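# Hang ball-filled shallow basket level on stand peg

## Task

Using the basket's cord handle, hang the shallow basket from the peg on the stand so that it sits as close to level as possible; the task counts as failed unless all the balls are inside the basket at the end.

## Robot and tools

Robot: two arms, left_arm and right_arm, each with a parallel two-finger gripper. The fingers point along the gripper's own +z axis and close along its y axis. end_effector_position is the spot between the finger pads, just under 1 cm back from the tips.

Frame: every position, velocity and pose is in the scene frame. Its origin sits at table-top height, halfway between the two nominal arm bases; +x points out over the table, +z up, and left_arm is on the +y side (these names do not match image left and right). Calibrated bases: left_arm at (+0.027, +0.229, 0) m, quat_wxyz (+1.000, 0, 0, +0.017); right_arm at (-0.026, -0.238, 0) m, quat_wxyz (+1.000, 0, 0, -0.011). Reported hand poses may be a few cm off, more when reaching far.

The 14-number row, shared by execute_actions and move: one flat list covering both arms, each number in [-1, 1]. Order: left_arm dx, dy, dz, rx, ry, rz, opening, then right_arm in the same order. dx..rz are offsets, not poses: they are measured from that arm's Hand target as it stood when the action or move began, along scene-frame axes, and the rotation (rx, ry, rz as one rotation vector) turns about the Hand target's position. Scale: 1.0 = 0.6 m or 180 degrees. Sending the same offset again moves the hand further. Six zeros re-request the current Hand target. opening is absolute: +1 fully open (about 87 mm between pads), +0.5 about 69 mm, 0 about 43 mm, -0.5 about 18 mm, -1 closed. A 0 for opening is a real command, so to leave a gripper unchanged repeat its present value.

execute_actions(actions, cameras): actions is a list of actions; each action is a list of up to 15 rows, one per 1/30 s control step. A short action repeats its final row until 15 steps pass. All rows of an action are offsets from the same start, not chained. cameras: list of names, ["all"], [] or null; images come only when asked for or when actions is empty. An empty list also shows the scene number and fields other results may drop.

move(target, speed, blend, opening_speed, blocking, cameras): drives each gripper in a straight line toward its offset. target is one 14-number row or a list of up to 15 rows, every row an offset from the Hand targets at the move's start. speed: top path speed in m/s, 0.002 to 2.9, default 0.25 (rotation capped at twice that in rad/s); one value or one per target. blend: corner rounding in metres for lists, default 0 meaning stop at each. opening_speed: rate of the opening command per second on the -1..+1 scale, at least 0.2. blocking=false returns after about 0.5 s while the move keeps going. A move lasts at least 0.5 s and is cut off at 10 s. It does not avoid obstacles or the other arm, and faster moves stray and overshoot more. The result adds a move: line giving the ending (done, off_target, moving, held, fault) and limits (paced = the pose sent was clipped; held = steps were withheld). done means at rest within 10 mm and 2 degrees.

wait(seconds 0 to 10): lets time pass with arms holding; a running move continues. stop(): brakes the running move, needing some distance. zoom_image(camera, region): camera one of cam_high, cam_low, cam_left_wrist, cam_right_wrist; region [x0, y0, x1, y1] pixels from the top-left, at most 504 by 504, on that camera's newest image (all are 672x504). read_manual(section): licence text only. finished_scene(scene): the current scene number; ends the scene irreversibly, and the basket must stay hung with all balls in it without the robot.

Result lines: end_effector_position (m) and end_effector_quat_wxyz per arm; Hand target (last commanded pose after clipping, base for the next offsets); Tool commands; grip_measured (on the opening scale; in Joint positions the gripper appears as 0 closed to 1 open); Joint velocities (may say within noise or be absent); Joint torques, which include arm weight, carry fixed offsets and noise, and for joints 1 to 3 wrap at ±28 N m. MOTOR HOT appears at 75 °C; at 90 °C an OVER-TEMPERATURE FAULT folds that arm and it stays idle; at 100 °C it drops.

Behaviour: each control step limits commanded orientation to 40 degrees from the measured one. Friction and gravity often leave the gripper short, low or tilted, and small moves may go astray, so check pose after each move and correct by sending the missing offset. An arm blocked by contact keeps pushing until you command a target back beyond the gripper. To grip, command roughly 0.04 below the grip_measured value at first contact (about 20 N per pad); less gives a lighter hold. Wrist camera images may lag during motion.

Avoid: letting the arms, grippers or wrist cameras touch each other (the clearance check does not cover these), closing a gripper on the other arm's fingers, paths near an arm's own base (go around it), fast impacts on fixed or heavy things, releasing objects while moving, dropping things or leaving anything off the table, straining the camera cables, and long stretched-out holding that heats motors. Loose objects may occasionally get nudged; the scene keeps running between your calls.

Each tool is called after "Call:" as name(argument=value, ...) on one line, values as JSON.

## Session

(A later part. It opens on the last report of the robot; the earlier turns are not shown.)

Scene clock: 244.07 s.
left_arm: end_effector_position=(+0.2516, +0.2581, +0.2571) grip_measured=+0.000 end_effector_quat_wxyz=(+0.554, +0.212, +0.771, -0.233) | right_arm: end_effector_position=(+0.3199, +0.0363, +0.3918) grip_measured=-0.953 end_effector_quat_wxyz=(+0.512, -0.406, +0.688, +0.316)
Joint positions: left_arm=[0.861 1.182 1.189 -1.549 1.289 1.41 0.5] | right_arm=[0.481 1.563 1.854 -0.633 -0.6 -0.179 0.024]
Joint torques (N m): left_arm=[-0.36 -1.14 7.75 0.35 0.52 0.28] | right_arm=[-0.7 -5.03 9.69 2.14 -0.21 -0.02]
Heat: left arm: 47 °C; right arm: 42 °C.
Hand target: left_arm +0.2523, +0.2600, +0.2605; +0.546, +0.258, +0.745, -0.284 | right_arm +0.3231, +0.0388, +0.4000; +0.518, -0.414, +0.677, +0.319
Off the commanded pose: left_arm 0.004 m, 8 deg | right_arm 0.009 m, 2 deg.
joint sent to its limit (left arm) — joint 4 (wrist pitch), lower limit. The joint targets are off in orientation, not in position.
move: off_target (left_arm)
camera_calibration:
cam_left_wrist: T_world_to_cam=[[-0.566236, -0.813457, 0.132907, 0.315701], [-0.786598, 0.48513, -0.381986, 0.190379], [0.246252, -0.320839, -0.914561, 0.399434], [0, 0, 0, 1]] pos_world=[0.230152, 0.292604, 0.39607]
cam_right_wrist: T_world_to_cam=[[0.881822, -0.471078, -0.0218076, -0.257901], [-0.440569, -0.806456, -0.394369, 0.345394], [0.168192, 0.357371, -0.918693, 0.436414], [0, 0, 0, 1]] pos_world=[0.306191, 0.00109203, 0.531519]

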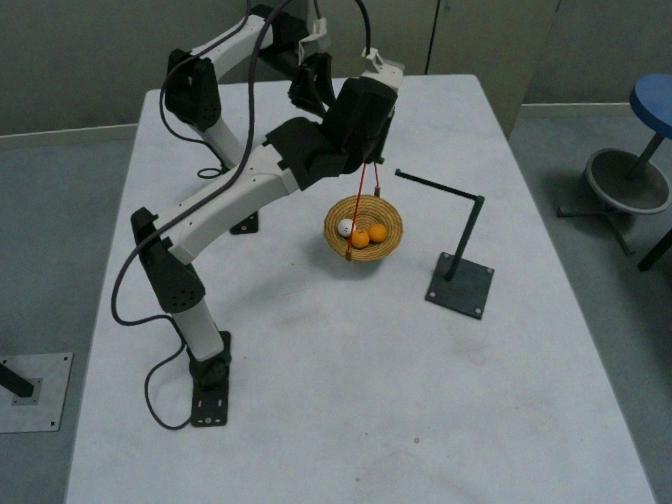

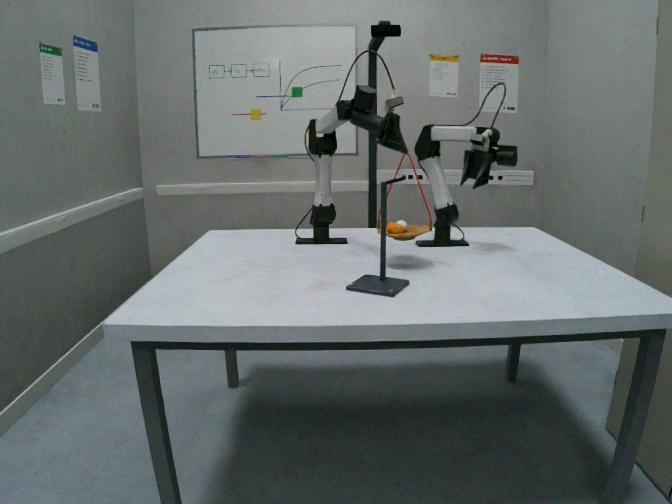

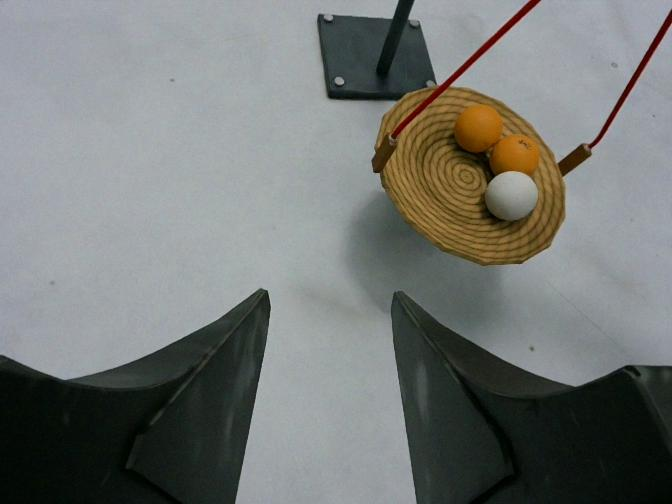

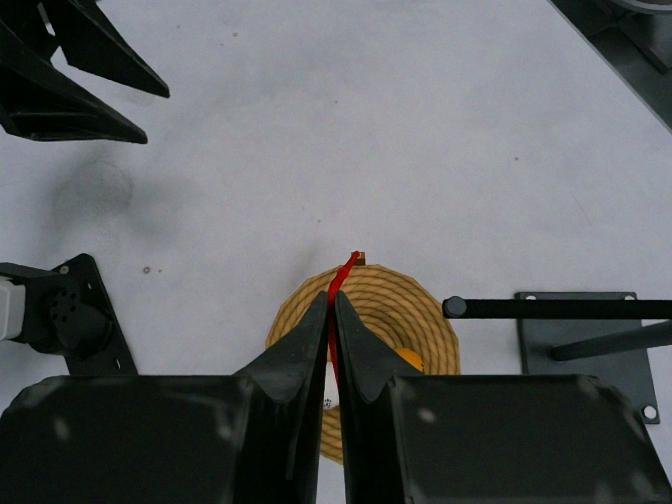

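Call:
move(target=[0,0,0,0,0,0,0,0.0572,-0.0097,-0.03,0,0,0,-1], speed=0.04, cameras=["cam_low","cam_right_wrist"])

Call:
zoom_image(camera="cam_low", region=[340, 140, 500, 260])

Scene clock: 253.90 s.
left_arm: end_effector_position=(+0.2516, +0.2581, +0.2571) grip_measured=+0.000 end_effector_quat_wxyz=(+0.554, +0.212, +0.771, -0.233) | right_arm: end_effector_position=(+0.3495, +0.0285, +0.3649) grip_measured=-0.953 end_effector_quat_wxyz=(+0.494, -0.404, +0.701, +0.318)
Joint positions: left_arm=[0.861 1.182 1.189 -1.549 1.289 1.41 0.5] | right_arm=[0.421 1.64 1.854 -0.616 -0.656 -0.205 0.024]
Joint torques (N m): left_arm=[-0.36 -1.13 7.75 0.35 0.51 0.28] | right_arm=[-0.75 -6.11 9.99 2.58 -0.27 -0.11]
Heat: left arm: 47 °C; right arm: 43 °C.
Hand target: left_arm +0.2523, +0.2600, +0.2605; +0.546, +0.258, +0.745, -0.284 | right_arm +0.3574, +0.0330, +0.3821; +0.518, -0.414, +0.677, +0.319
Off the commanded pose: left_arm 0.004 m, 8 deg | right_arm 0.019 m, 4 deg.
joint sent to its limit (left arm) — joint 4 (wrist pitch), lower limit. The joint targets are off in orientation, not in position.
move: off_target (left_arm, right_arm)
camera_calibration:
cam_right_wrist: T_world_to_cam=[[0.879899, -0.472652, -0.0487686, -0.277654], [-0.456611, -0.812683, -0.362011, 0.33559], [0.131472, 0.340802, -0.930897, 0.427269], [0, 0, 0, 1]] pos_world=[0.341367, -0.00411925, 0.505691]
Images, in order (width x height): cam_low 672x504, cam_right_wrist 672x504.

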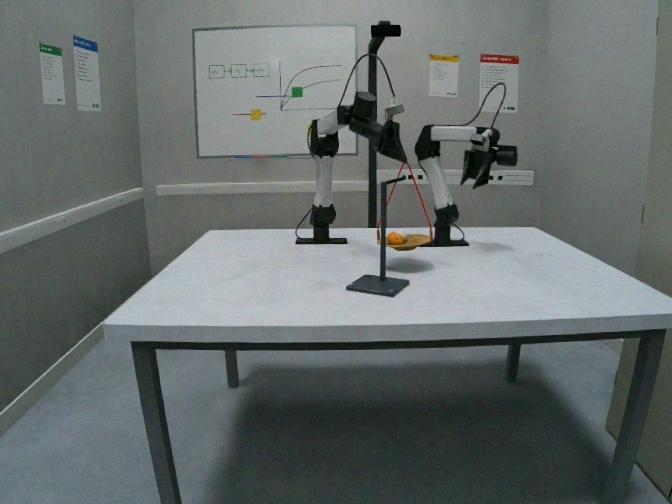

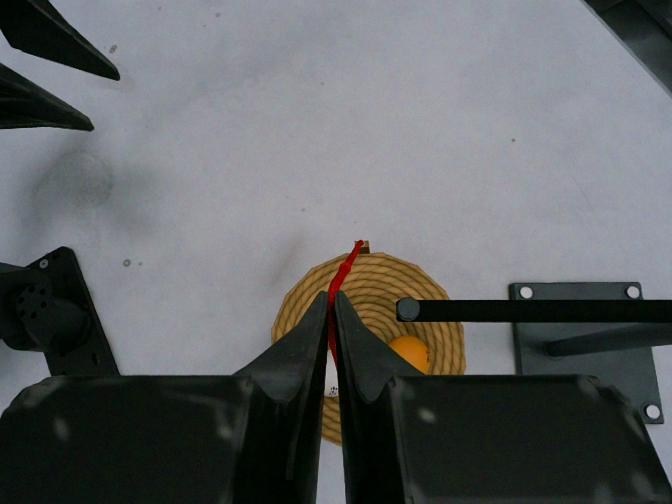

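Scaled by 3.150 from the camera's 672x504 image, which has a finer 960x720 frame.

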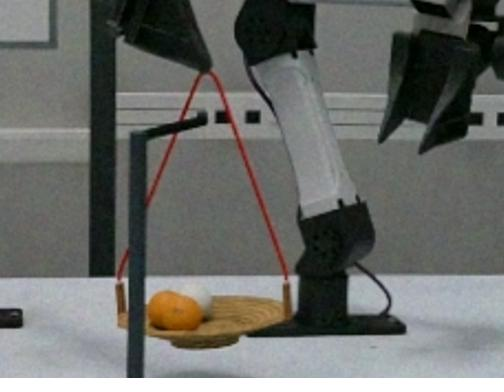

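Call:
move(target=[0,0,0,0,0,0,0,0.0973,-0.0425,0,0,0,0,-1], speed=0.04, cameras=["cam_low","cam_right_wrist"])

Call:
zoom_image(camera="cam_low", region=[340, 140, 460, 230])

Scene clock: 262.03 s.
left_arm: end_effector_position=(+0.2516, +0.2581, +0.2571) grip_measured=+0.000 end_effector_quat_wxyz=(+0.554, +0.212, +0.771, -0.233) | right_arm: end_effector_position=(+0.4127, +0.0058, +0.3767) grip_measured=-0.953 end_effector_quat_wxyz=(+0.514, -0.405, +0.687, +0.316)
Joint positions: left_arm=[0.861 1.182 1.189 -1.549 1.289 1.41 0.5] | right_arm=[0.301 1.851 2.131 -0.668 -0.766 -0.258 0.024]
Joint torques (N m): left_arm=[-0.38 -1.14 7.75 0.35 0.52 0.28] | right_arm=[-0.92 -7.12 9.7 2.02 -0.31 -0.11]
Heat: left arm: 47 °C; right arm: 44 °C.
Hand target: left_arm +0.2523, +0.2600, +0.2605; +0.546, +0.258, +0.745, -0.284 | right_arm +0.4158, +0.0074, +0.3821; +0.518, -0.414, +0.677, +0.319
Off the commanded pose: left_arm 0.004 m, 8 deg | right_arm 0.006 m, 2 deg.
joint sent to its limit (left arm) — joint 4 (wrist pitch), lower limit. The joint targets are off in orientation, not in position.
move: off_target (left_arm)
camera_calibration:
cam_right_wrist: T_world_to_cam=[[0.880349, -0.473881, -0.0205564, -0.354149], [-0.44192, -0.803686, -0.398491, 0.357807], [0.172317, 0.359896, -0.916942, 0.415532], [0, 0, 0, 1]] pos_world=[0.398293, -0.0298083, 0.516322]
Images, in order (width x height): cam_low 672x504, cam_right_wrist 672x504.

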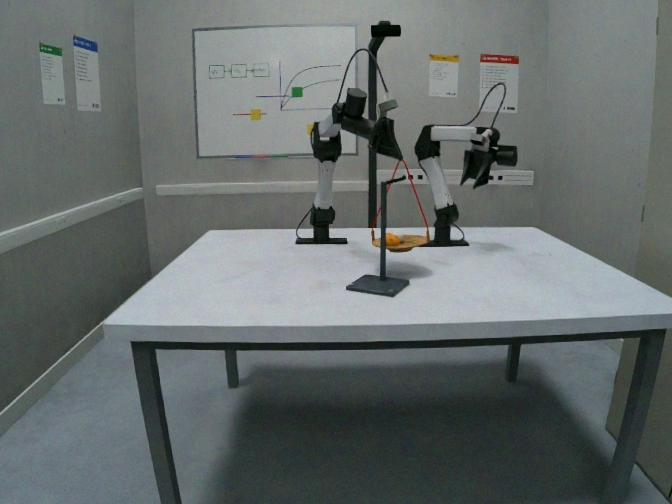

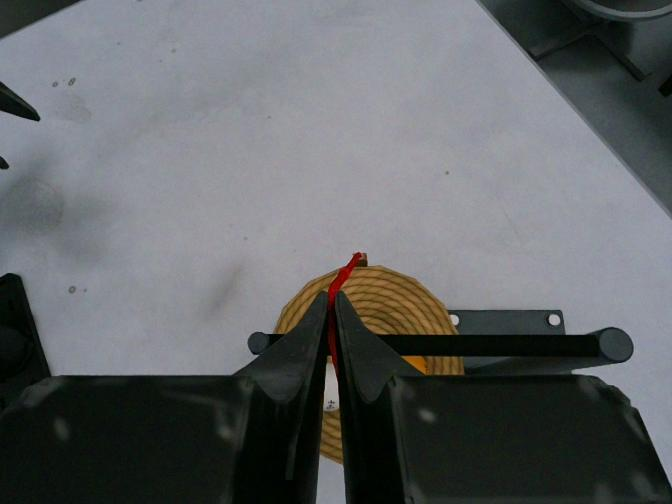

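Scaled by 4.200 from the camera's 672x504 image, which has a finer 960x720 frame.

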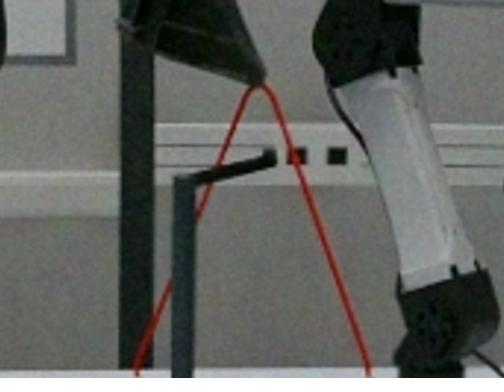

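Call:
zoom_image(camera="cam_low", region=[345, 190, 465, 280])

Scaled by 4.200 from the camera's 672x504 image, which has a finer 960x720 frame.

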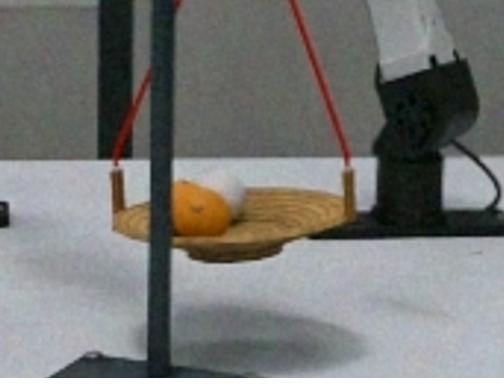

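Call:
move(target=[0,0,0,0,0,0,0,0.003,0.006,-0.09,0,0,0,-1], speed=0.04, cameras=["cam_low","cam_right_wrist"])

Call:
zoom_image(camera="cam_low", region=[340, 150, 460, 240])

Call:
zoom_image(camera="cam_low", region=[345, 190, 465, 280])

Scene clock: 291.23 s.
left_arm: end_effector_position=(+0.2516, +0.2581, +0.2571) grip_measured=+0.000 end_effector_quat_wxyz=(+0.554, +0.212, +0.771, -0.233) | right_arm: end_effector_position=(+0.4239, +0.0112, +0.3249) grip_measured=-0.953 end_effector_quat_wxyz=(+0.515, -0.410, +0.681, +0.320)
Joint positions: left_arm=[0.861 1.182 1.189 -1.549 1.289 1.41 0.5] | right_arm=[0.301 1.81 1.847 -0.42 -0.783 -0.262 0.024]
Joint torques (N m): left_arm=[-0.35 -1.11 7.75 0.35 0.51 0.28] | right_arm=[-0.13 -11.45 4.94 2.12 -0.06 -0.03]
Heat: left arm: 48 °C; right arm: 44 °C.
Hand target: left_arm +0.2523, +0.2600, +0.2605; +0.546, +0.258, +0.745, -0.284 | right_arm +0.4177, +0.0110, +0.3281; +0.518, -0.414, +0.677, +0.319
Off the commanded pose: left_arm 0.004 m, 8 deg | right_arm 0.007 m, 1 deg.
joint sent to its limit (left arm) — joint 4 (wrist pitch), lower limit. The joint targets are off in orientation, not in position.
move: off_target (left_arm)
camera_calibration:
cam_right_wrist: T_world_to_cam=[[0.888251, -0.459055, -0.0167286, -0.367317], [-0.425539, -0.808593, -0.406317, 0.342096], [0.172995, 0.36803, -0.913579, 0.362719], [0, 0, 0, 1]] pos_world=[0.409096, -0.0254934, 0.464228]
Images, in order (width x height): cam_low 672x504, cam_right_wrist 672x504.

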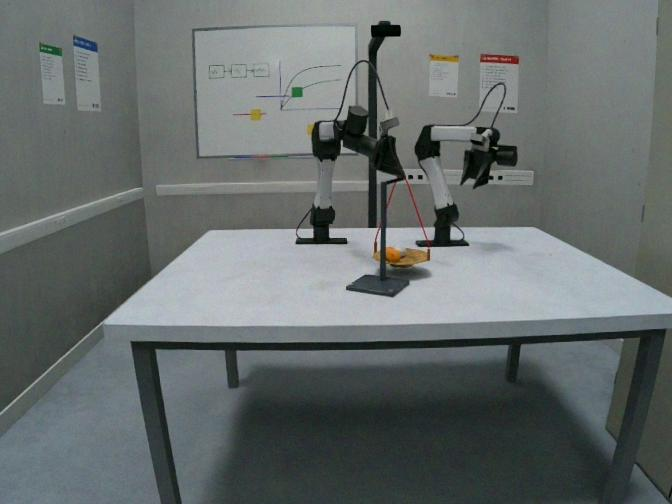

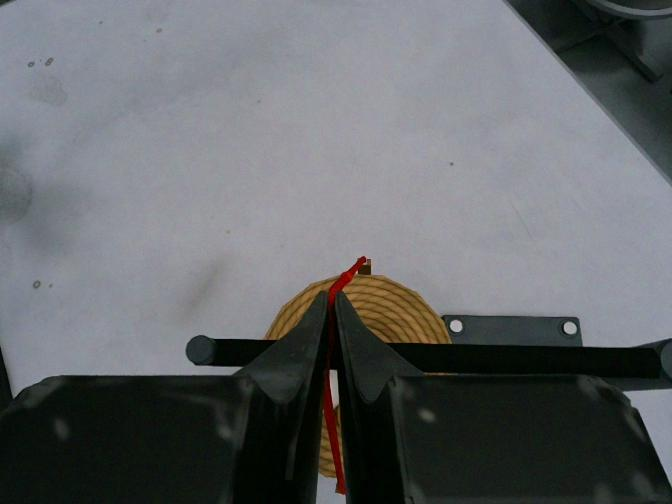

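Scaled by 4.200 from the camera's 672x504 image, which has a finer 960x720 frame.

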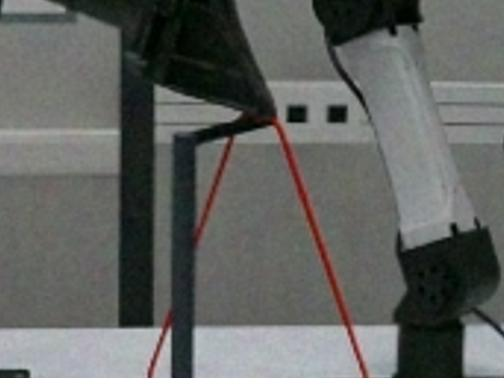

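Scaled by 4.200 from the camera's 672x504 image, which has a finer 960x720 frame.

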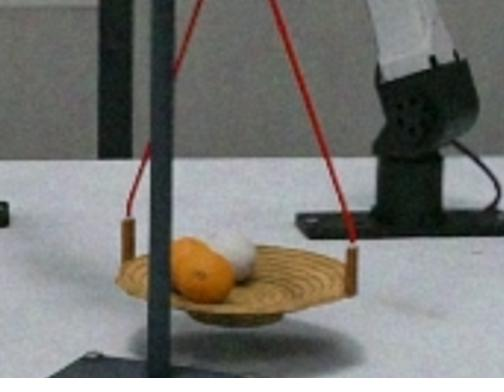

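Call:
move(target=[[0,0,0,0,0,0,0,-0.003,-0.006,0.055,0,0,0,-1],[0,0,0,0,0,0,0,-0.009,-0.0157,0.05,0,0,0,-1],[0,0,0,0,0,0,0,-0.008,-0.0147,0,0,0,0,-1]], speed=0.03, cameras=["cam_low","cam_right_wrist"])

Call:
zoom_image(camera="cam_low", region=[340, 150, 460, 240])

Call:
zoom_image(camera="cam_low", region=[345, 190, 465, 280])

Scene clock: 310.80 s.
left_arm: end_effector_position=(+0.2516, +0.2581, +0.2571) grip_measured=+0.000 end_effector_quat_wxyz=(+0.554, +0.212, +0.771, -0.233) | right_arm: end_effector_position=(+0.4129, +0.0054, +0.3259) grip_measured=-0.953 end_effector_quat_wxyz=(+0.509, -0.413, +0.681, +0.327)
Joint positions: left_arm=[0.861 1.182 1.189 -1.549 1.289 1.41 0.5] | right_arm=[0.29 1.776 1.817 -0.441 -0.808 -0.269 0.024]
Joint torques (N m): left_arm=[-0.38 -1.13 7.75 0.35 0.51 0.28] | right_arm=[-0.9 -10.24 4.59 2.28 -0.03 -0.06]
Heat: left arm: 48 °C; right arm: 44 °C.
Hand target: left_arm +0.2523, +0.2600, +0.2605; +0.546, +0.258, +0.745, -0.284 | right_arm +0.4128, +0.0022, +0.3281; +0.518, -0.414, +0.677, +0.319
Off the commanded pose: left_arm 0.004 m, 8 deg | right_arm 0.004 m, 2 deg.
joint sent to its limit (left arm) — joint 4 (wrist pitch), lower limit. The joint targets are off in orientation, not in position.
move: off_target (left_arm)
camera_calibration:
cam_right_wrist: T_world_to_cam=[[0.89421, -0.446717, -0.028872, -0.358793], [-0.419536, -0.813812, -0.402119, 0.32943], [0.156137, 0.371692, -0.915132, 0.375037], [0, 0, 0, 1]] pos_world=[0.400487, -0.031583, 0.465319]
Images, in order (width x height): cam_low 672x504, cam_right_wrist 672x504.

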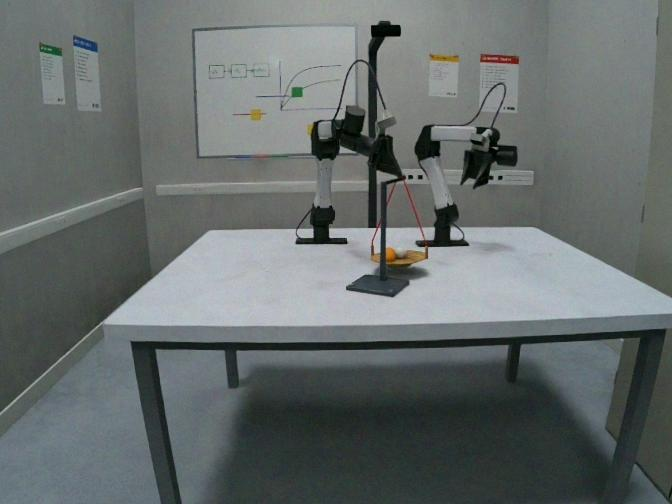

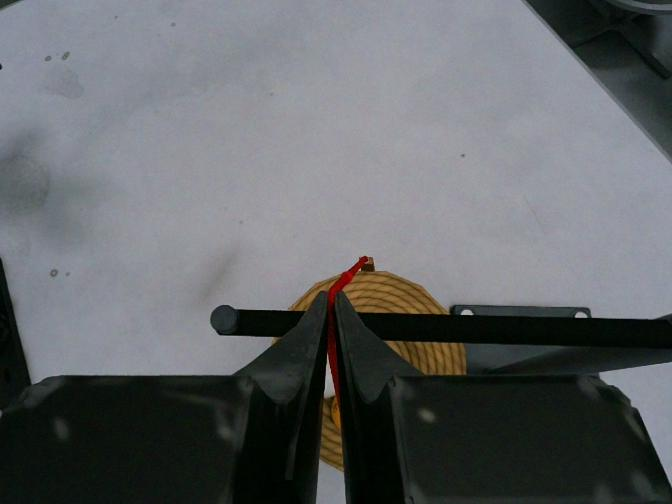

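Scaled by 4.200 from the camera's 672x504 image, which has a finer 960x720 frame.

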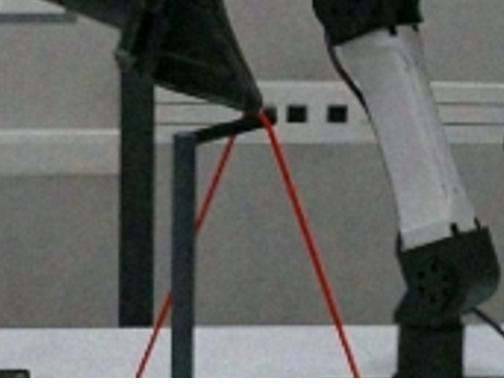

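Scaled by 4.200 from the camera's 672x504 image, which has a finer 960x720 frame.

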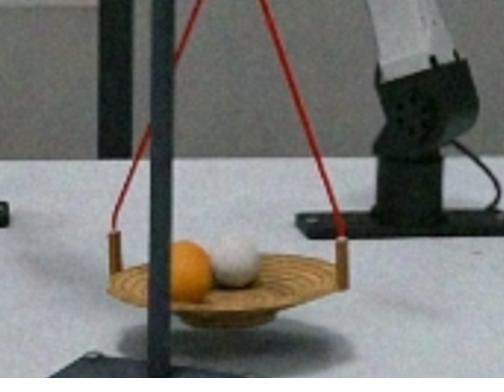

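Call:
move(target=[0,0,0,0,0,0,0,0,0,-0.015,0,0,0,-1], speed=0.03, cameras=["cam_low"])

Call:
zoom_image(camera="cam_low", region=[340, 150, 460, 240])

Call:
zoom_image(camera="cam_low", region=[345, 190, 465, 280])

Scene clock: 321.00 s.
left_arm: end_effector_position=(+0.2516, +0.2581, +0.2571) grip_measured=+0.000 end_effector_quat_wxyz=(+0.554, +0.212, +0.771, -0.233) | right_arm: end_effector_position=(+0.4127, +0.0053, +0.3252) grip_measured=-0.953 end_effector_quat_wxyz=(+0.519, -0.415, +0.673, +0.325)
Joint positions: left_arm=[0.861 1.182 1.189 -1.549 1.289 1.41 0.5] | right_arm=[0.289 1.757 1.772 -0.387 -0.811 -0.269 0.024]
Joint torques (N m): left_arm=[-0.36 -1.13 7.75 0.35 0.51 0.28] | right_arm=[-0.84 -9.43 4.48 2.09 0 -0.06]
Heat: left arm: 48 °C; right arm: 43 °C.
Hand target: left_arm +0.2523, +0.2600, +0.2605; +0.546, +0.258, +0.745, -0.284 | right_arm +0.4128, +0.0023, +0.3190; +0.518, -0.414, +0.677, +0.319
Off the commanded pose: left_arm 0.004 m, 8 deg | right_arm 0.007 m, 1 deg.
joint sent to its limit (left arm) — joint 4 (wrist pitch), lower limit. The joint targets are off in orientation, not in position.
move: off_target (left_arm)
Images, in order (width x height): cam_low 672x504.

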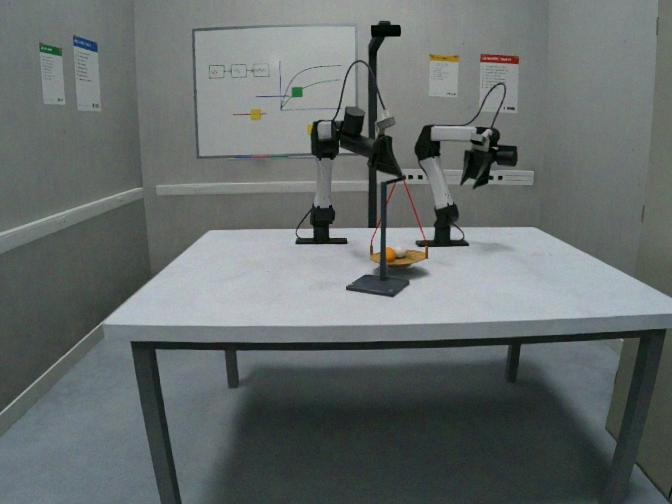

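Scaled by 4.200 from the camera's 672x504 image, which has a finer 960x720 frame.

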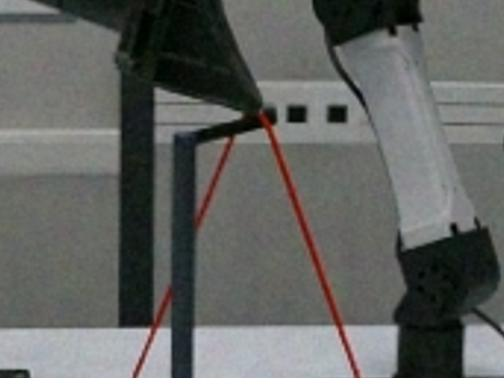

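Scaled by 4.200 from the camera's 672x504 image, which has a finer 960x720 frame.

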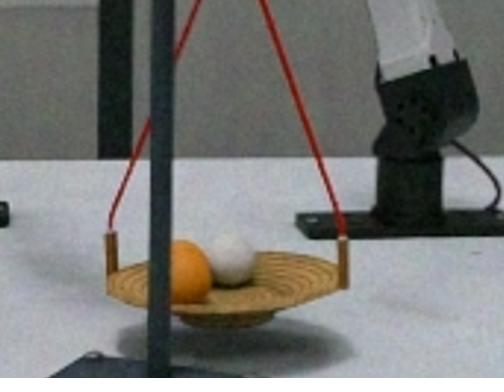

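Call:
move(target=[0,0,0,0,0,0,0,0,0,0,0,0,0,-0.4], speed=0.03, opening_speed=0.2, cameras=["all"])

Call:
zoom_image(camera="cam_low", region=[340, 150, 460, 240])

Call:
zoom_image(camera="cam_low", region=[345, 190, 465, 280])

Scene clock: 327.70 s.
left_arm: end_effector_position=(+0.2516, +0.2581, +0.2571) grip_measured=+0.000 end_effector_quat_wxyz=(+0.554, +0.212, +0.771, -0.233) | right_arm: end_effector_position=(+0.4127, +0.0055, +0.3239) grip_measured=-0.401 end_effector_quat_wxyz=(+0.518, -0.415, +0.673, +0.326)
Joint positions: left_arm=[0.861 1.182 1.189 -1.549 1.289 1.41 0.5] | right_arm=[0.289 1.757 1.767 -0.383 -0.812 -0.269 0.3]
Joint torques (N m): left_arm=[-0.38 -1.13 7.73 0.35 0.51 0.28] | right_arm=[-0.57 -9.51 5.08 2.13 0.01 -0.05]
Heat: left arm: 49 °C; right arm: 42 °C.
Hand target: left_arm +0.2523, +0.2600, +0.2605; +0.546, +0.258, +0.745, -0.284 | right_arm +0.4128, +0.0023, +0.3189; +0.518, -0.414, +0.677, +0.319
Off the commanded pose: left_arm 0.004 m, 8 deg | right_arm 0.006 m, 1 deg.
joint sent to its limit (left arm) — joint 4 (wrist pitch), lower limit. The joint targets are off in orientation, not in position.
move: off_target (left_arm)
camera_calibration:
cam_left_wrist: T_world_to_cam=[[-0.566236, -0.813457, 0.132907, 0.315701], [-0.786598, 0.48513, -0.381986, 0.190379], [0.246252, -0.320839, -0.914561, 0.399434], [0, 0, 0, 1]] pos_world=[0.230152, 0.292604, 0.39607]
cam_right_wrist: T_world_to_cam=[[0.895901, -0.444129, -0.0105012, -0.365282], [-0.407222, -0.811546, -0.419003, 0.328915], [0.177569, 0.379661, -0.907924, 0.362097], [0, 0, 0, 1]] pos_world=[0.396901, -0.0327764, 0.462737]

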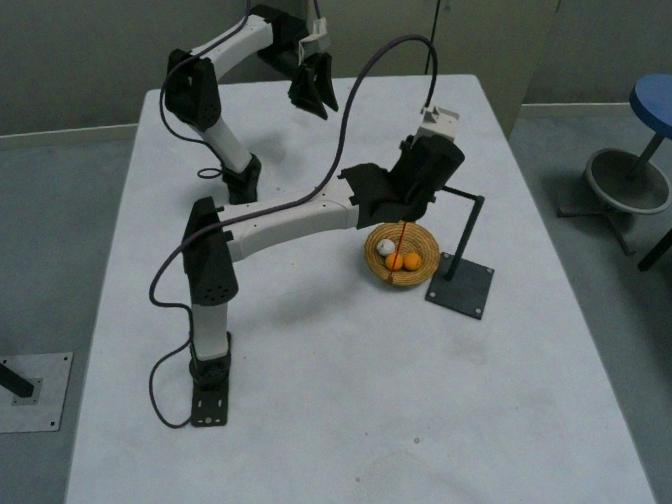

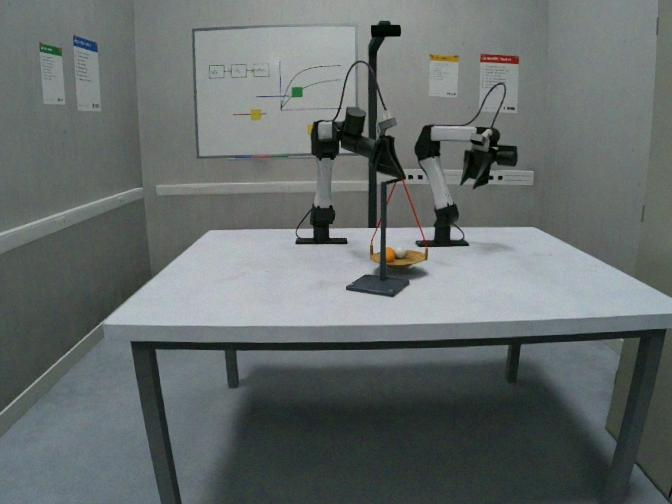

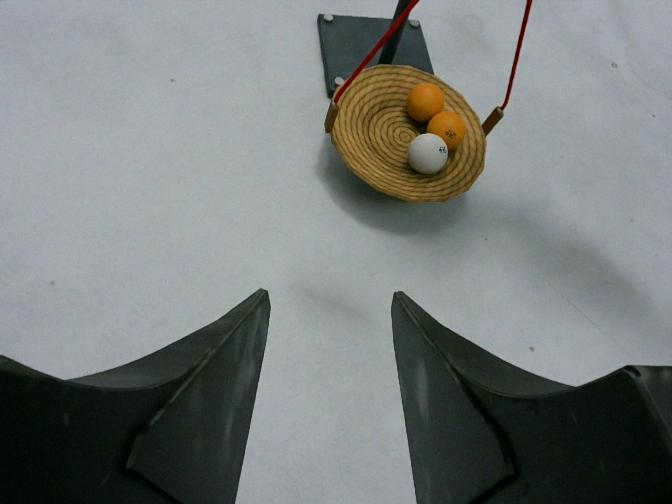

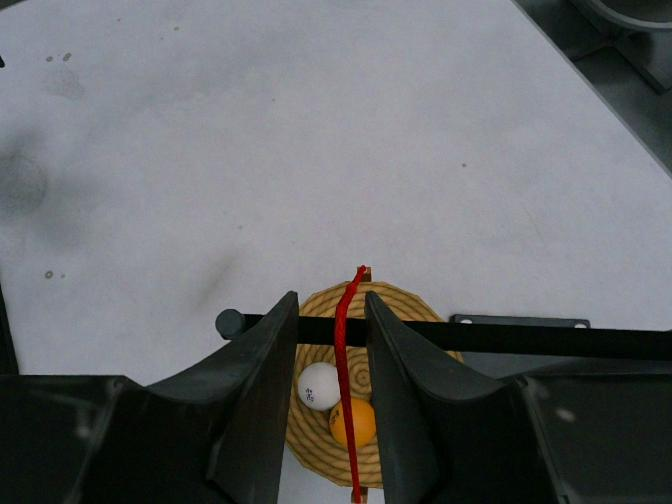

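Scaled by 4.200 from the camera's 672x504 image, which has a finer 960x720 frame.

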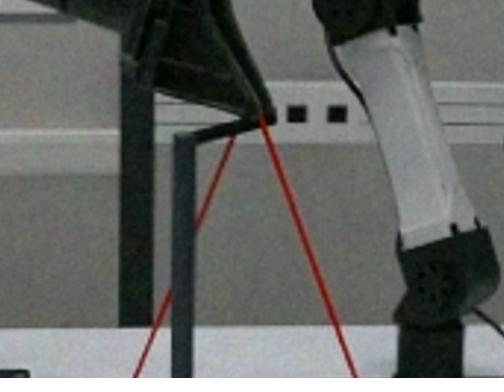

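Scaled by 4.200 from the camera's 672x504 image, which has a finer 960x720 frame.

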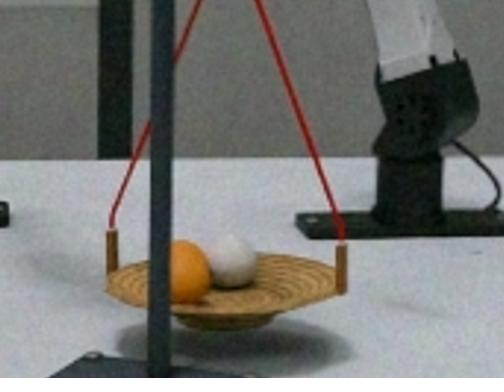

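Call:
zoom_image(camera="cam_low", region=[365, 235, 435, 275])

Call:
zoom_image(camera="cam_high", region=[350, 190, 510, 310])

Call:
zoom_image(camera="cam_right_wrist", region=[240, 240, 440, 390])

Scaled by 7.200 from the camera's 672x504 image, which has a finer 960x720 frame.

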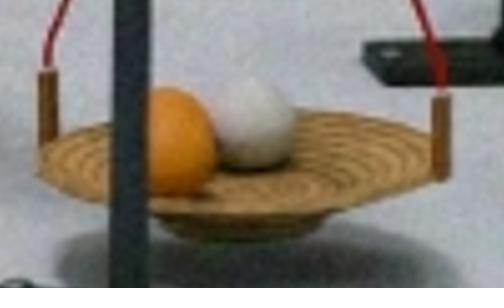

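Scaled by 3.150 from the camera's 672x504 image, which has a finer 960x720 frame.

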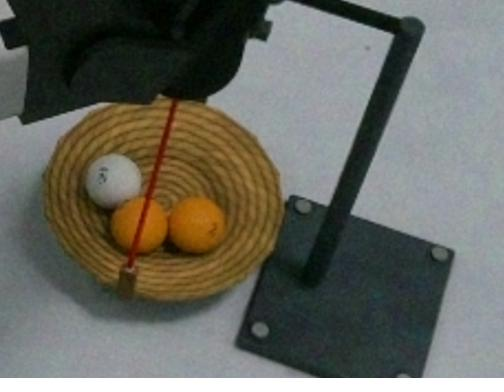

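Scaled by 2.520 from the camera's 672x504 image, which has a finer 960x720 frame.

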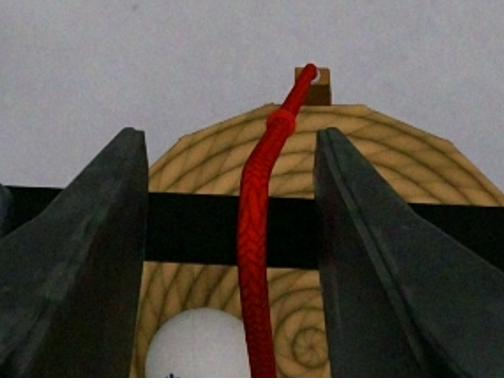

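Call:
move(target=[0,0,0,0,0,0,0,0.0088,0.0168,-0.005,0,0,0,-0.4], speed=0.04, cameras=["cam_low","cam_right_wrist"])

Call:
zoom_image(camera="cam_low", region=[365, 155, 435, 205])

Call:
zoom_image(camera="cam_right_wrist", region=[240, 240, 440, 390])

Scene clock: 353.00 s.
left_arm: end_effector_position=(+0.2516, +0.2581, +0.2571) grip_measured=+0.000 end_effector_quat_wxyz=(+0.554, +0.212, +0.771, -0.233) | right_arm: end_effector_position=(+0.4132, +0.0098, +0.3245) grip_measured=-0.400 end_effector_quat_wxyz=(+0.522, -0.416, +0.673, +0.320)
Joint positions: left_arm=[0.861 1.182 1.189 -1.549 1.289 1.41 0.5] | right_arm=[0.303 1.757 1.767 -0.375 -0.79 -0.269 0.3]
Joint torques (N m): left_arm=[-0.38 -1.14 7.75 0.35 0.51 0.28] | right_arm=[0.01 -7.27 6.09 2.19 -0.03 0.01]
Heat: left arm: 49 °C; right arm: 41 °C.
Hand target: left_arm +0.2523, +0.2600, +0.2605; +0.546, +0.258, +0.745, -0.284 | right_arm +0.4181, +0.0124, +0.3160; +0.518, -0.414, +0.677, +0.319
Off the commanded pose: left_arm 0.004 m, 8 deg | right_arm 0.010 m, 1 deg.
joint sent to its limit (left arm) — joint 4 (wrist pitch), lower limit. The joint targets are off in orientation, not in position.
move: off_target (left_arm)
camera_calibration:
cam_right_wrist: T_world_to_cam=[[0.893059, -0.449939, 0.00109903, -0.36631], [-0.408184, -0.811205, -0.418728, 0.333118], [0.189293, 0.3735, -0.908111, 0.356074], [0, 0, 0, 1]] pos_world=[0.395707, -0.027584, 0.463244]
Images, in order (width x height): cam_low 672x504, cam_right_wrist 672x504.

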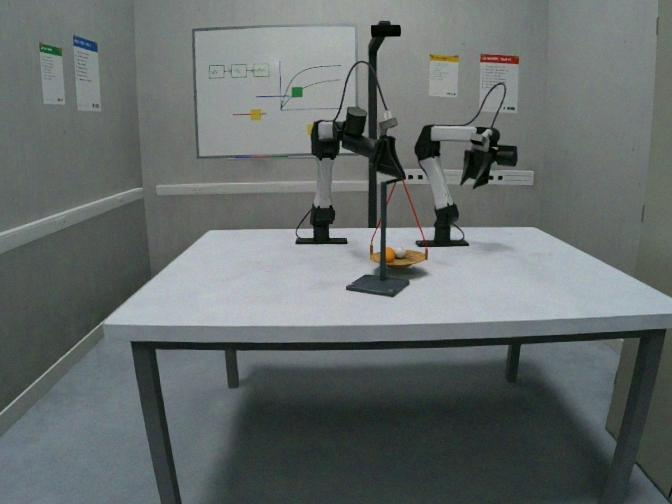

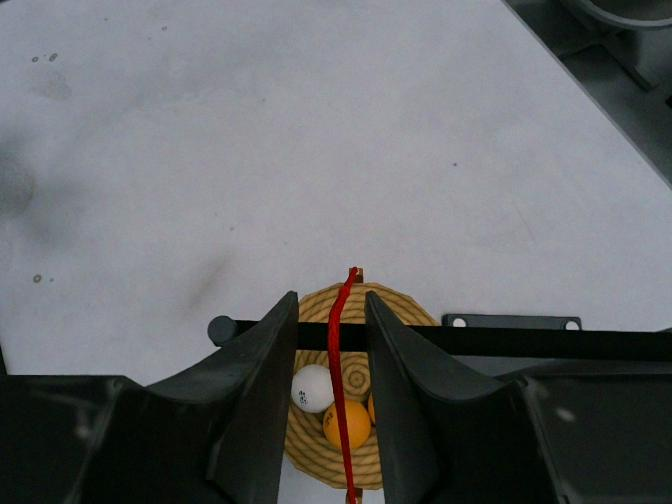

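Scaled by 7.200 from the camera's 672x504 image, which has a finer 960x720 frame.

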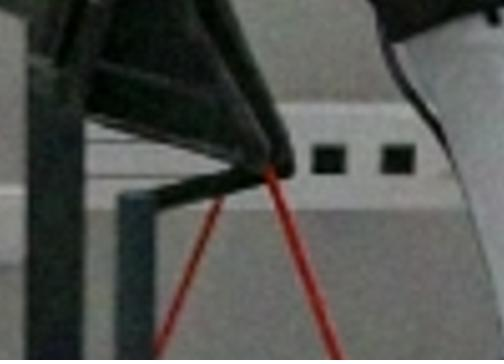

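Scaled by 2.520 from the camera's 672x504 image, which has a finer 960x720 frame.

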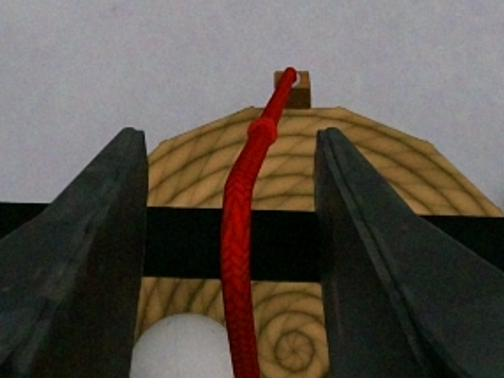

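Call:
move(target=[[0,0,0,0,0,0,0,0,0,0,0,0,0,-1],[0,0,0,0,0,0,0,0.0045,0.0092,0,0,0,0,-1]], speed=0.03, opening_speed=0.5, cameras=["cam_low","cam_right_wrist"])

Call:
zoom_image(camera="cam_low", region=[345, 190, 465, 280])

Call:
zoom_image(camera="cam_right_wrist", region=[240, 240, 440, 390])

Scene clock: 365.43 s.
left_arm: end_effector_position=(+0.2516, +0.2581, +0.2571) grip_measured=+0.000 end_effector_quat_wxyz=(+0.554, +0.212, +0.771, -0.233) | right_arm: end_effector_position=(+0.4140, +0.0104, +0.3241) grip_measured=-0.940 end_effector_quat_wxyz=(+0.522, -0.415, +0.675, +0.317)
Joint positions: left_arm=[0.861 1.182 1.189 -1.549 1.289 1.41 0.5] | right_arm=[0.307 1.757 1.767 -0.374 -0.778 -0.268 0.03]
Joint torques (N m): left_arm=[-0.38 -1.11 7.76 0.35 0.51 0.28] | right_arm=[0.39 -6.04 8.06 2.32 -0.01 0.07]
Heat: left arm: 49 °C; right arm: 42 °C.
Hand target: left_arm +0.2523, +0.2600, +0.2605; +0.546, +0.258, +0.745, -0.284 | right_arm +0.4208, +0.0177, +0.3159; +0.518, -0.414, +0.677, +0.319
Off the commanded pose: left_arm 0.004 m, 8 deg | right_arm 0.013 m, 1 deg.
joint sent to its limit (left arm) — joint 4 (wrist pitch), lower limit. The joint targets are off in orientation, not in position.
move: off_target (left_arm, right_arm)
camera_calibration:
cam_right_wrist: T_world_to_cam=[[0.889452, -0.457017, 0.0031571, -0.365932], [-0.414355, -0.809299, -0.416347, 0.335599], [0.192832, 0.369012, -0.9092, 0.354336], [0, 0, 0, 1]] pos_world=[0.396208, -0.0263915, 0.463044]
Images, in order (width x height): cam_low 672x504, cam_right_wrist 672x504.

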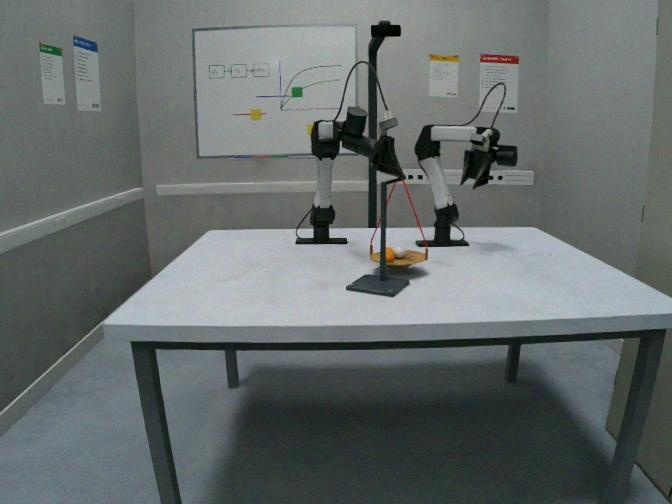

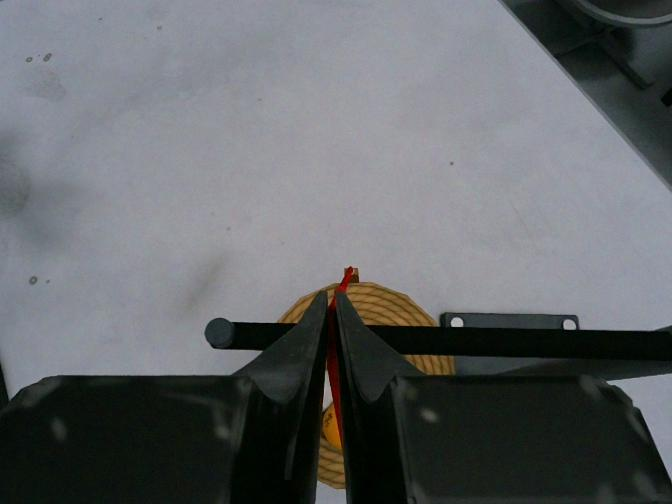

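Scaled by 4.200 from the camera's 672x504 image, which has a finer 960x720 frame.

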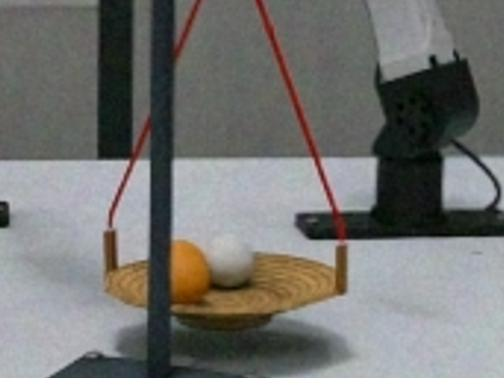

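Scaled by 2.520 from the camera's 672x504 image, which has a finer 960x720 frame.

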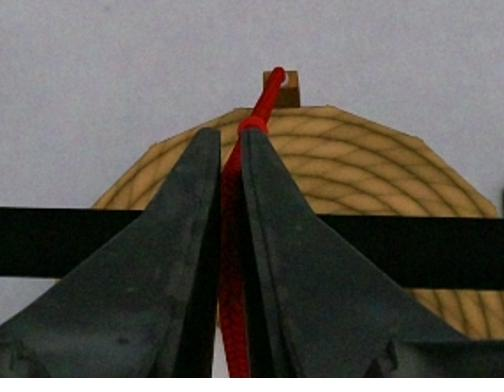

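Call:
move(target=[0,0,0,0,0,0,0,0.0046,0.0089,0.01,0,0,0,-1], speed=0.03, cameras=["cam_low"])

Call:
zoom_image(camera="cam_low", region=[345, 190, 465, 280])

Call:
zoom_image(camera="cam_low", region=[365, 155, 435, 205])

Scene clock: 371.83 s.
left_arm: end_effector_position=(+0.2516, +0.2581, +0.2571) grip_measured=+0.000 end_effector_quat_wxyz=(+0.554, +0.212, +0.771, -0.233) | right_arm: end_effector_position=(+0.4184, +0.0178, +0.3240) grip_measured=-0.940 end_effector_quat_wxyz=(+0.522, -0.415, +0.675, +0.316)
Joint positions: left_arm=[0.861 1.182 1.189 -1.549 1.289 1.41 0.5] | right_arm=[0.322 1.782 1.796 -0.374 -0.764 -0.262 0.03]
Joint torques (N m): left_arm=[-0.36 -1.11 7.76 0.35 0.51 0.28] | right_arm=[0.4 -6.56 9.98 2 0.03 0.1]
Heat: left arm: 50 °C; right arm: 43 °C.
Hand target: left_arm +0.2523, +0.2600, +0.2605; +0.546, +0.258, +0.745, -0.284 | right_arm +0.4235, +0.0232, +0.3221; +0.518, -0.414, +0.677, +0.319
Off the commanded pose: left_arm 0.004 m, 8 deg | right_arm 0.008 m, 1 deg.
joint sent to its limit (left arm) — joint 4 (wrist pitch), lower limit. The joint targets are off in orientation, not in position.
move: off_target (left_arm)
Images, in order (width x height): cam_low 672x504.

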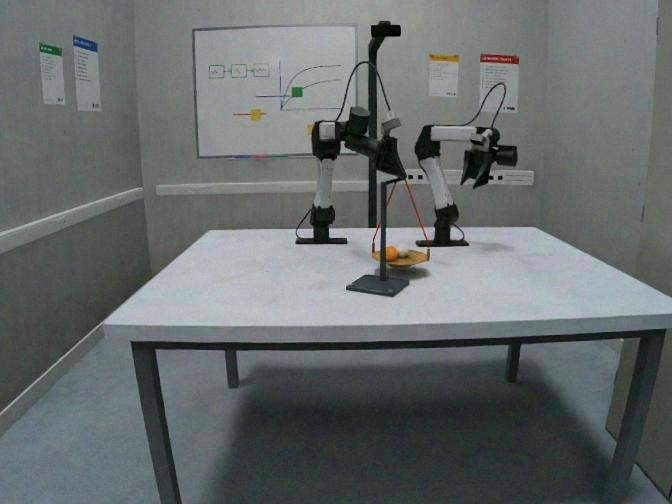

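Scaled by 4.200 from the camera's 672x504 image, which has a finer 960x720 frame.

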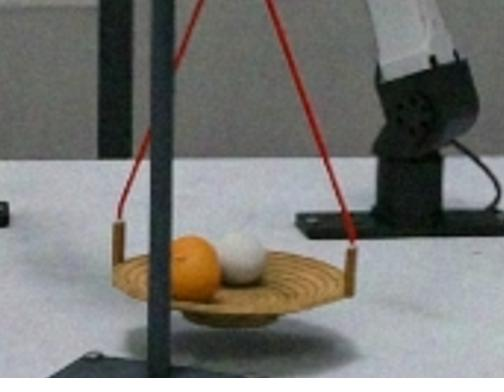

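Scaled by 7.200 from the camera's 672x504 image, which has a finer 960x720 frame.

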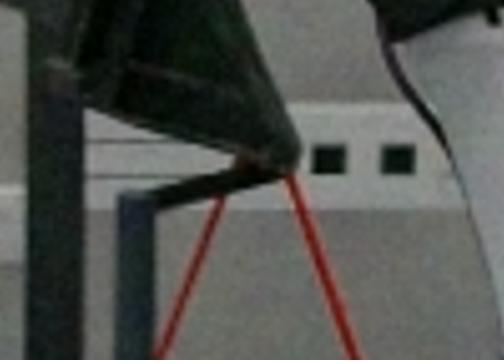

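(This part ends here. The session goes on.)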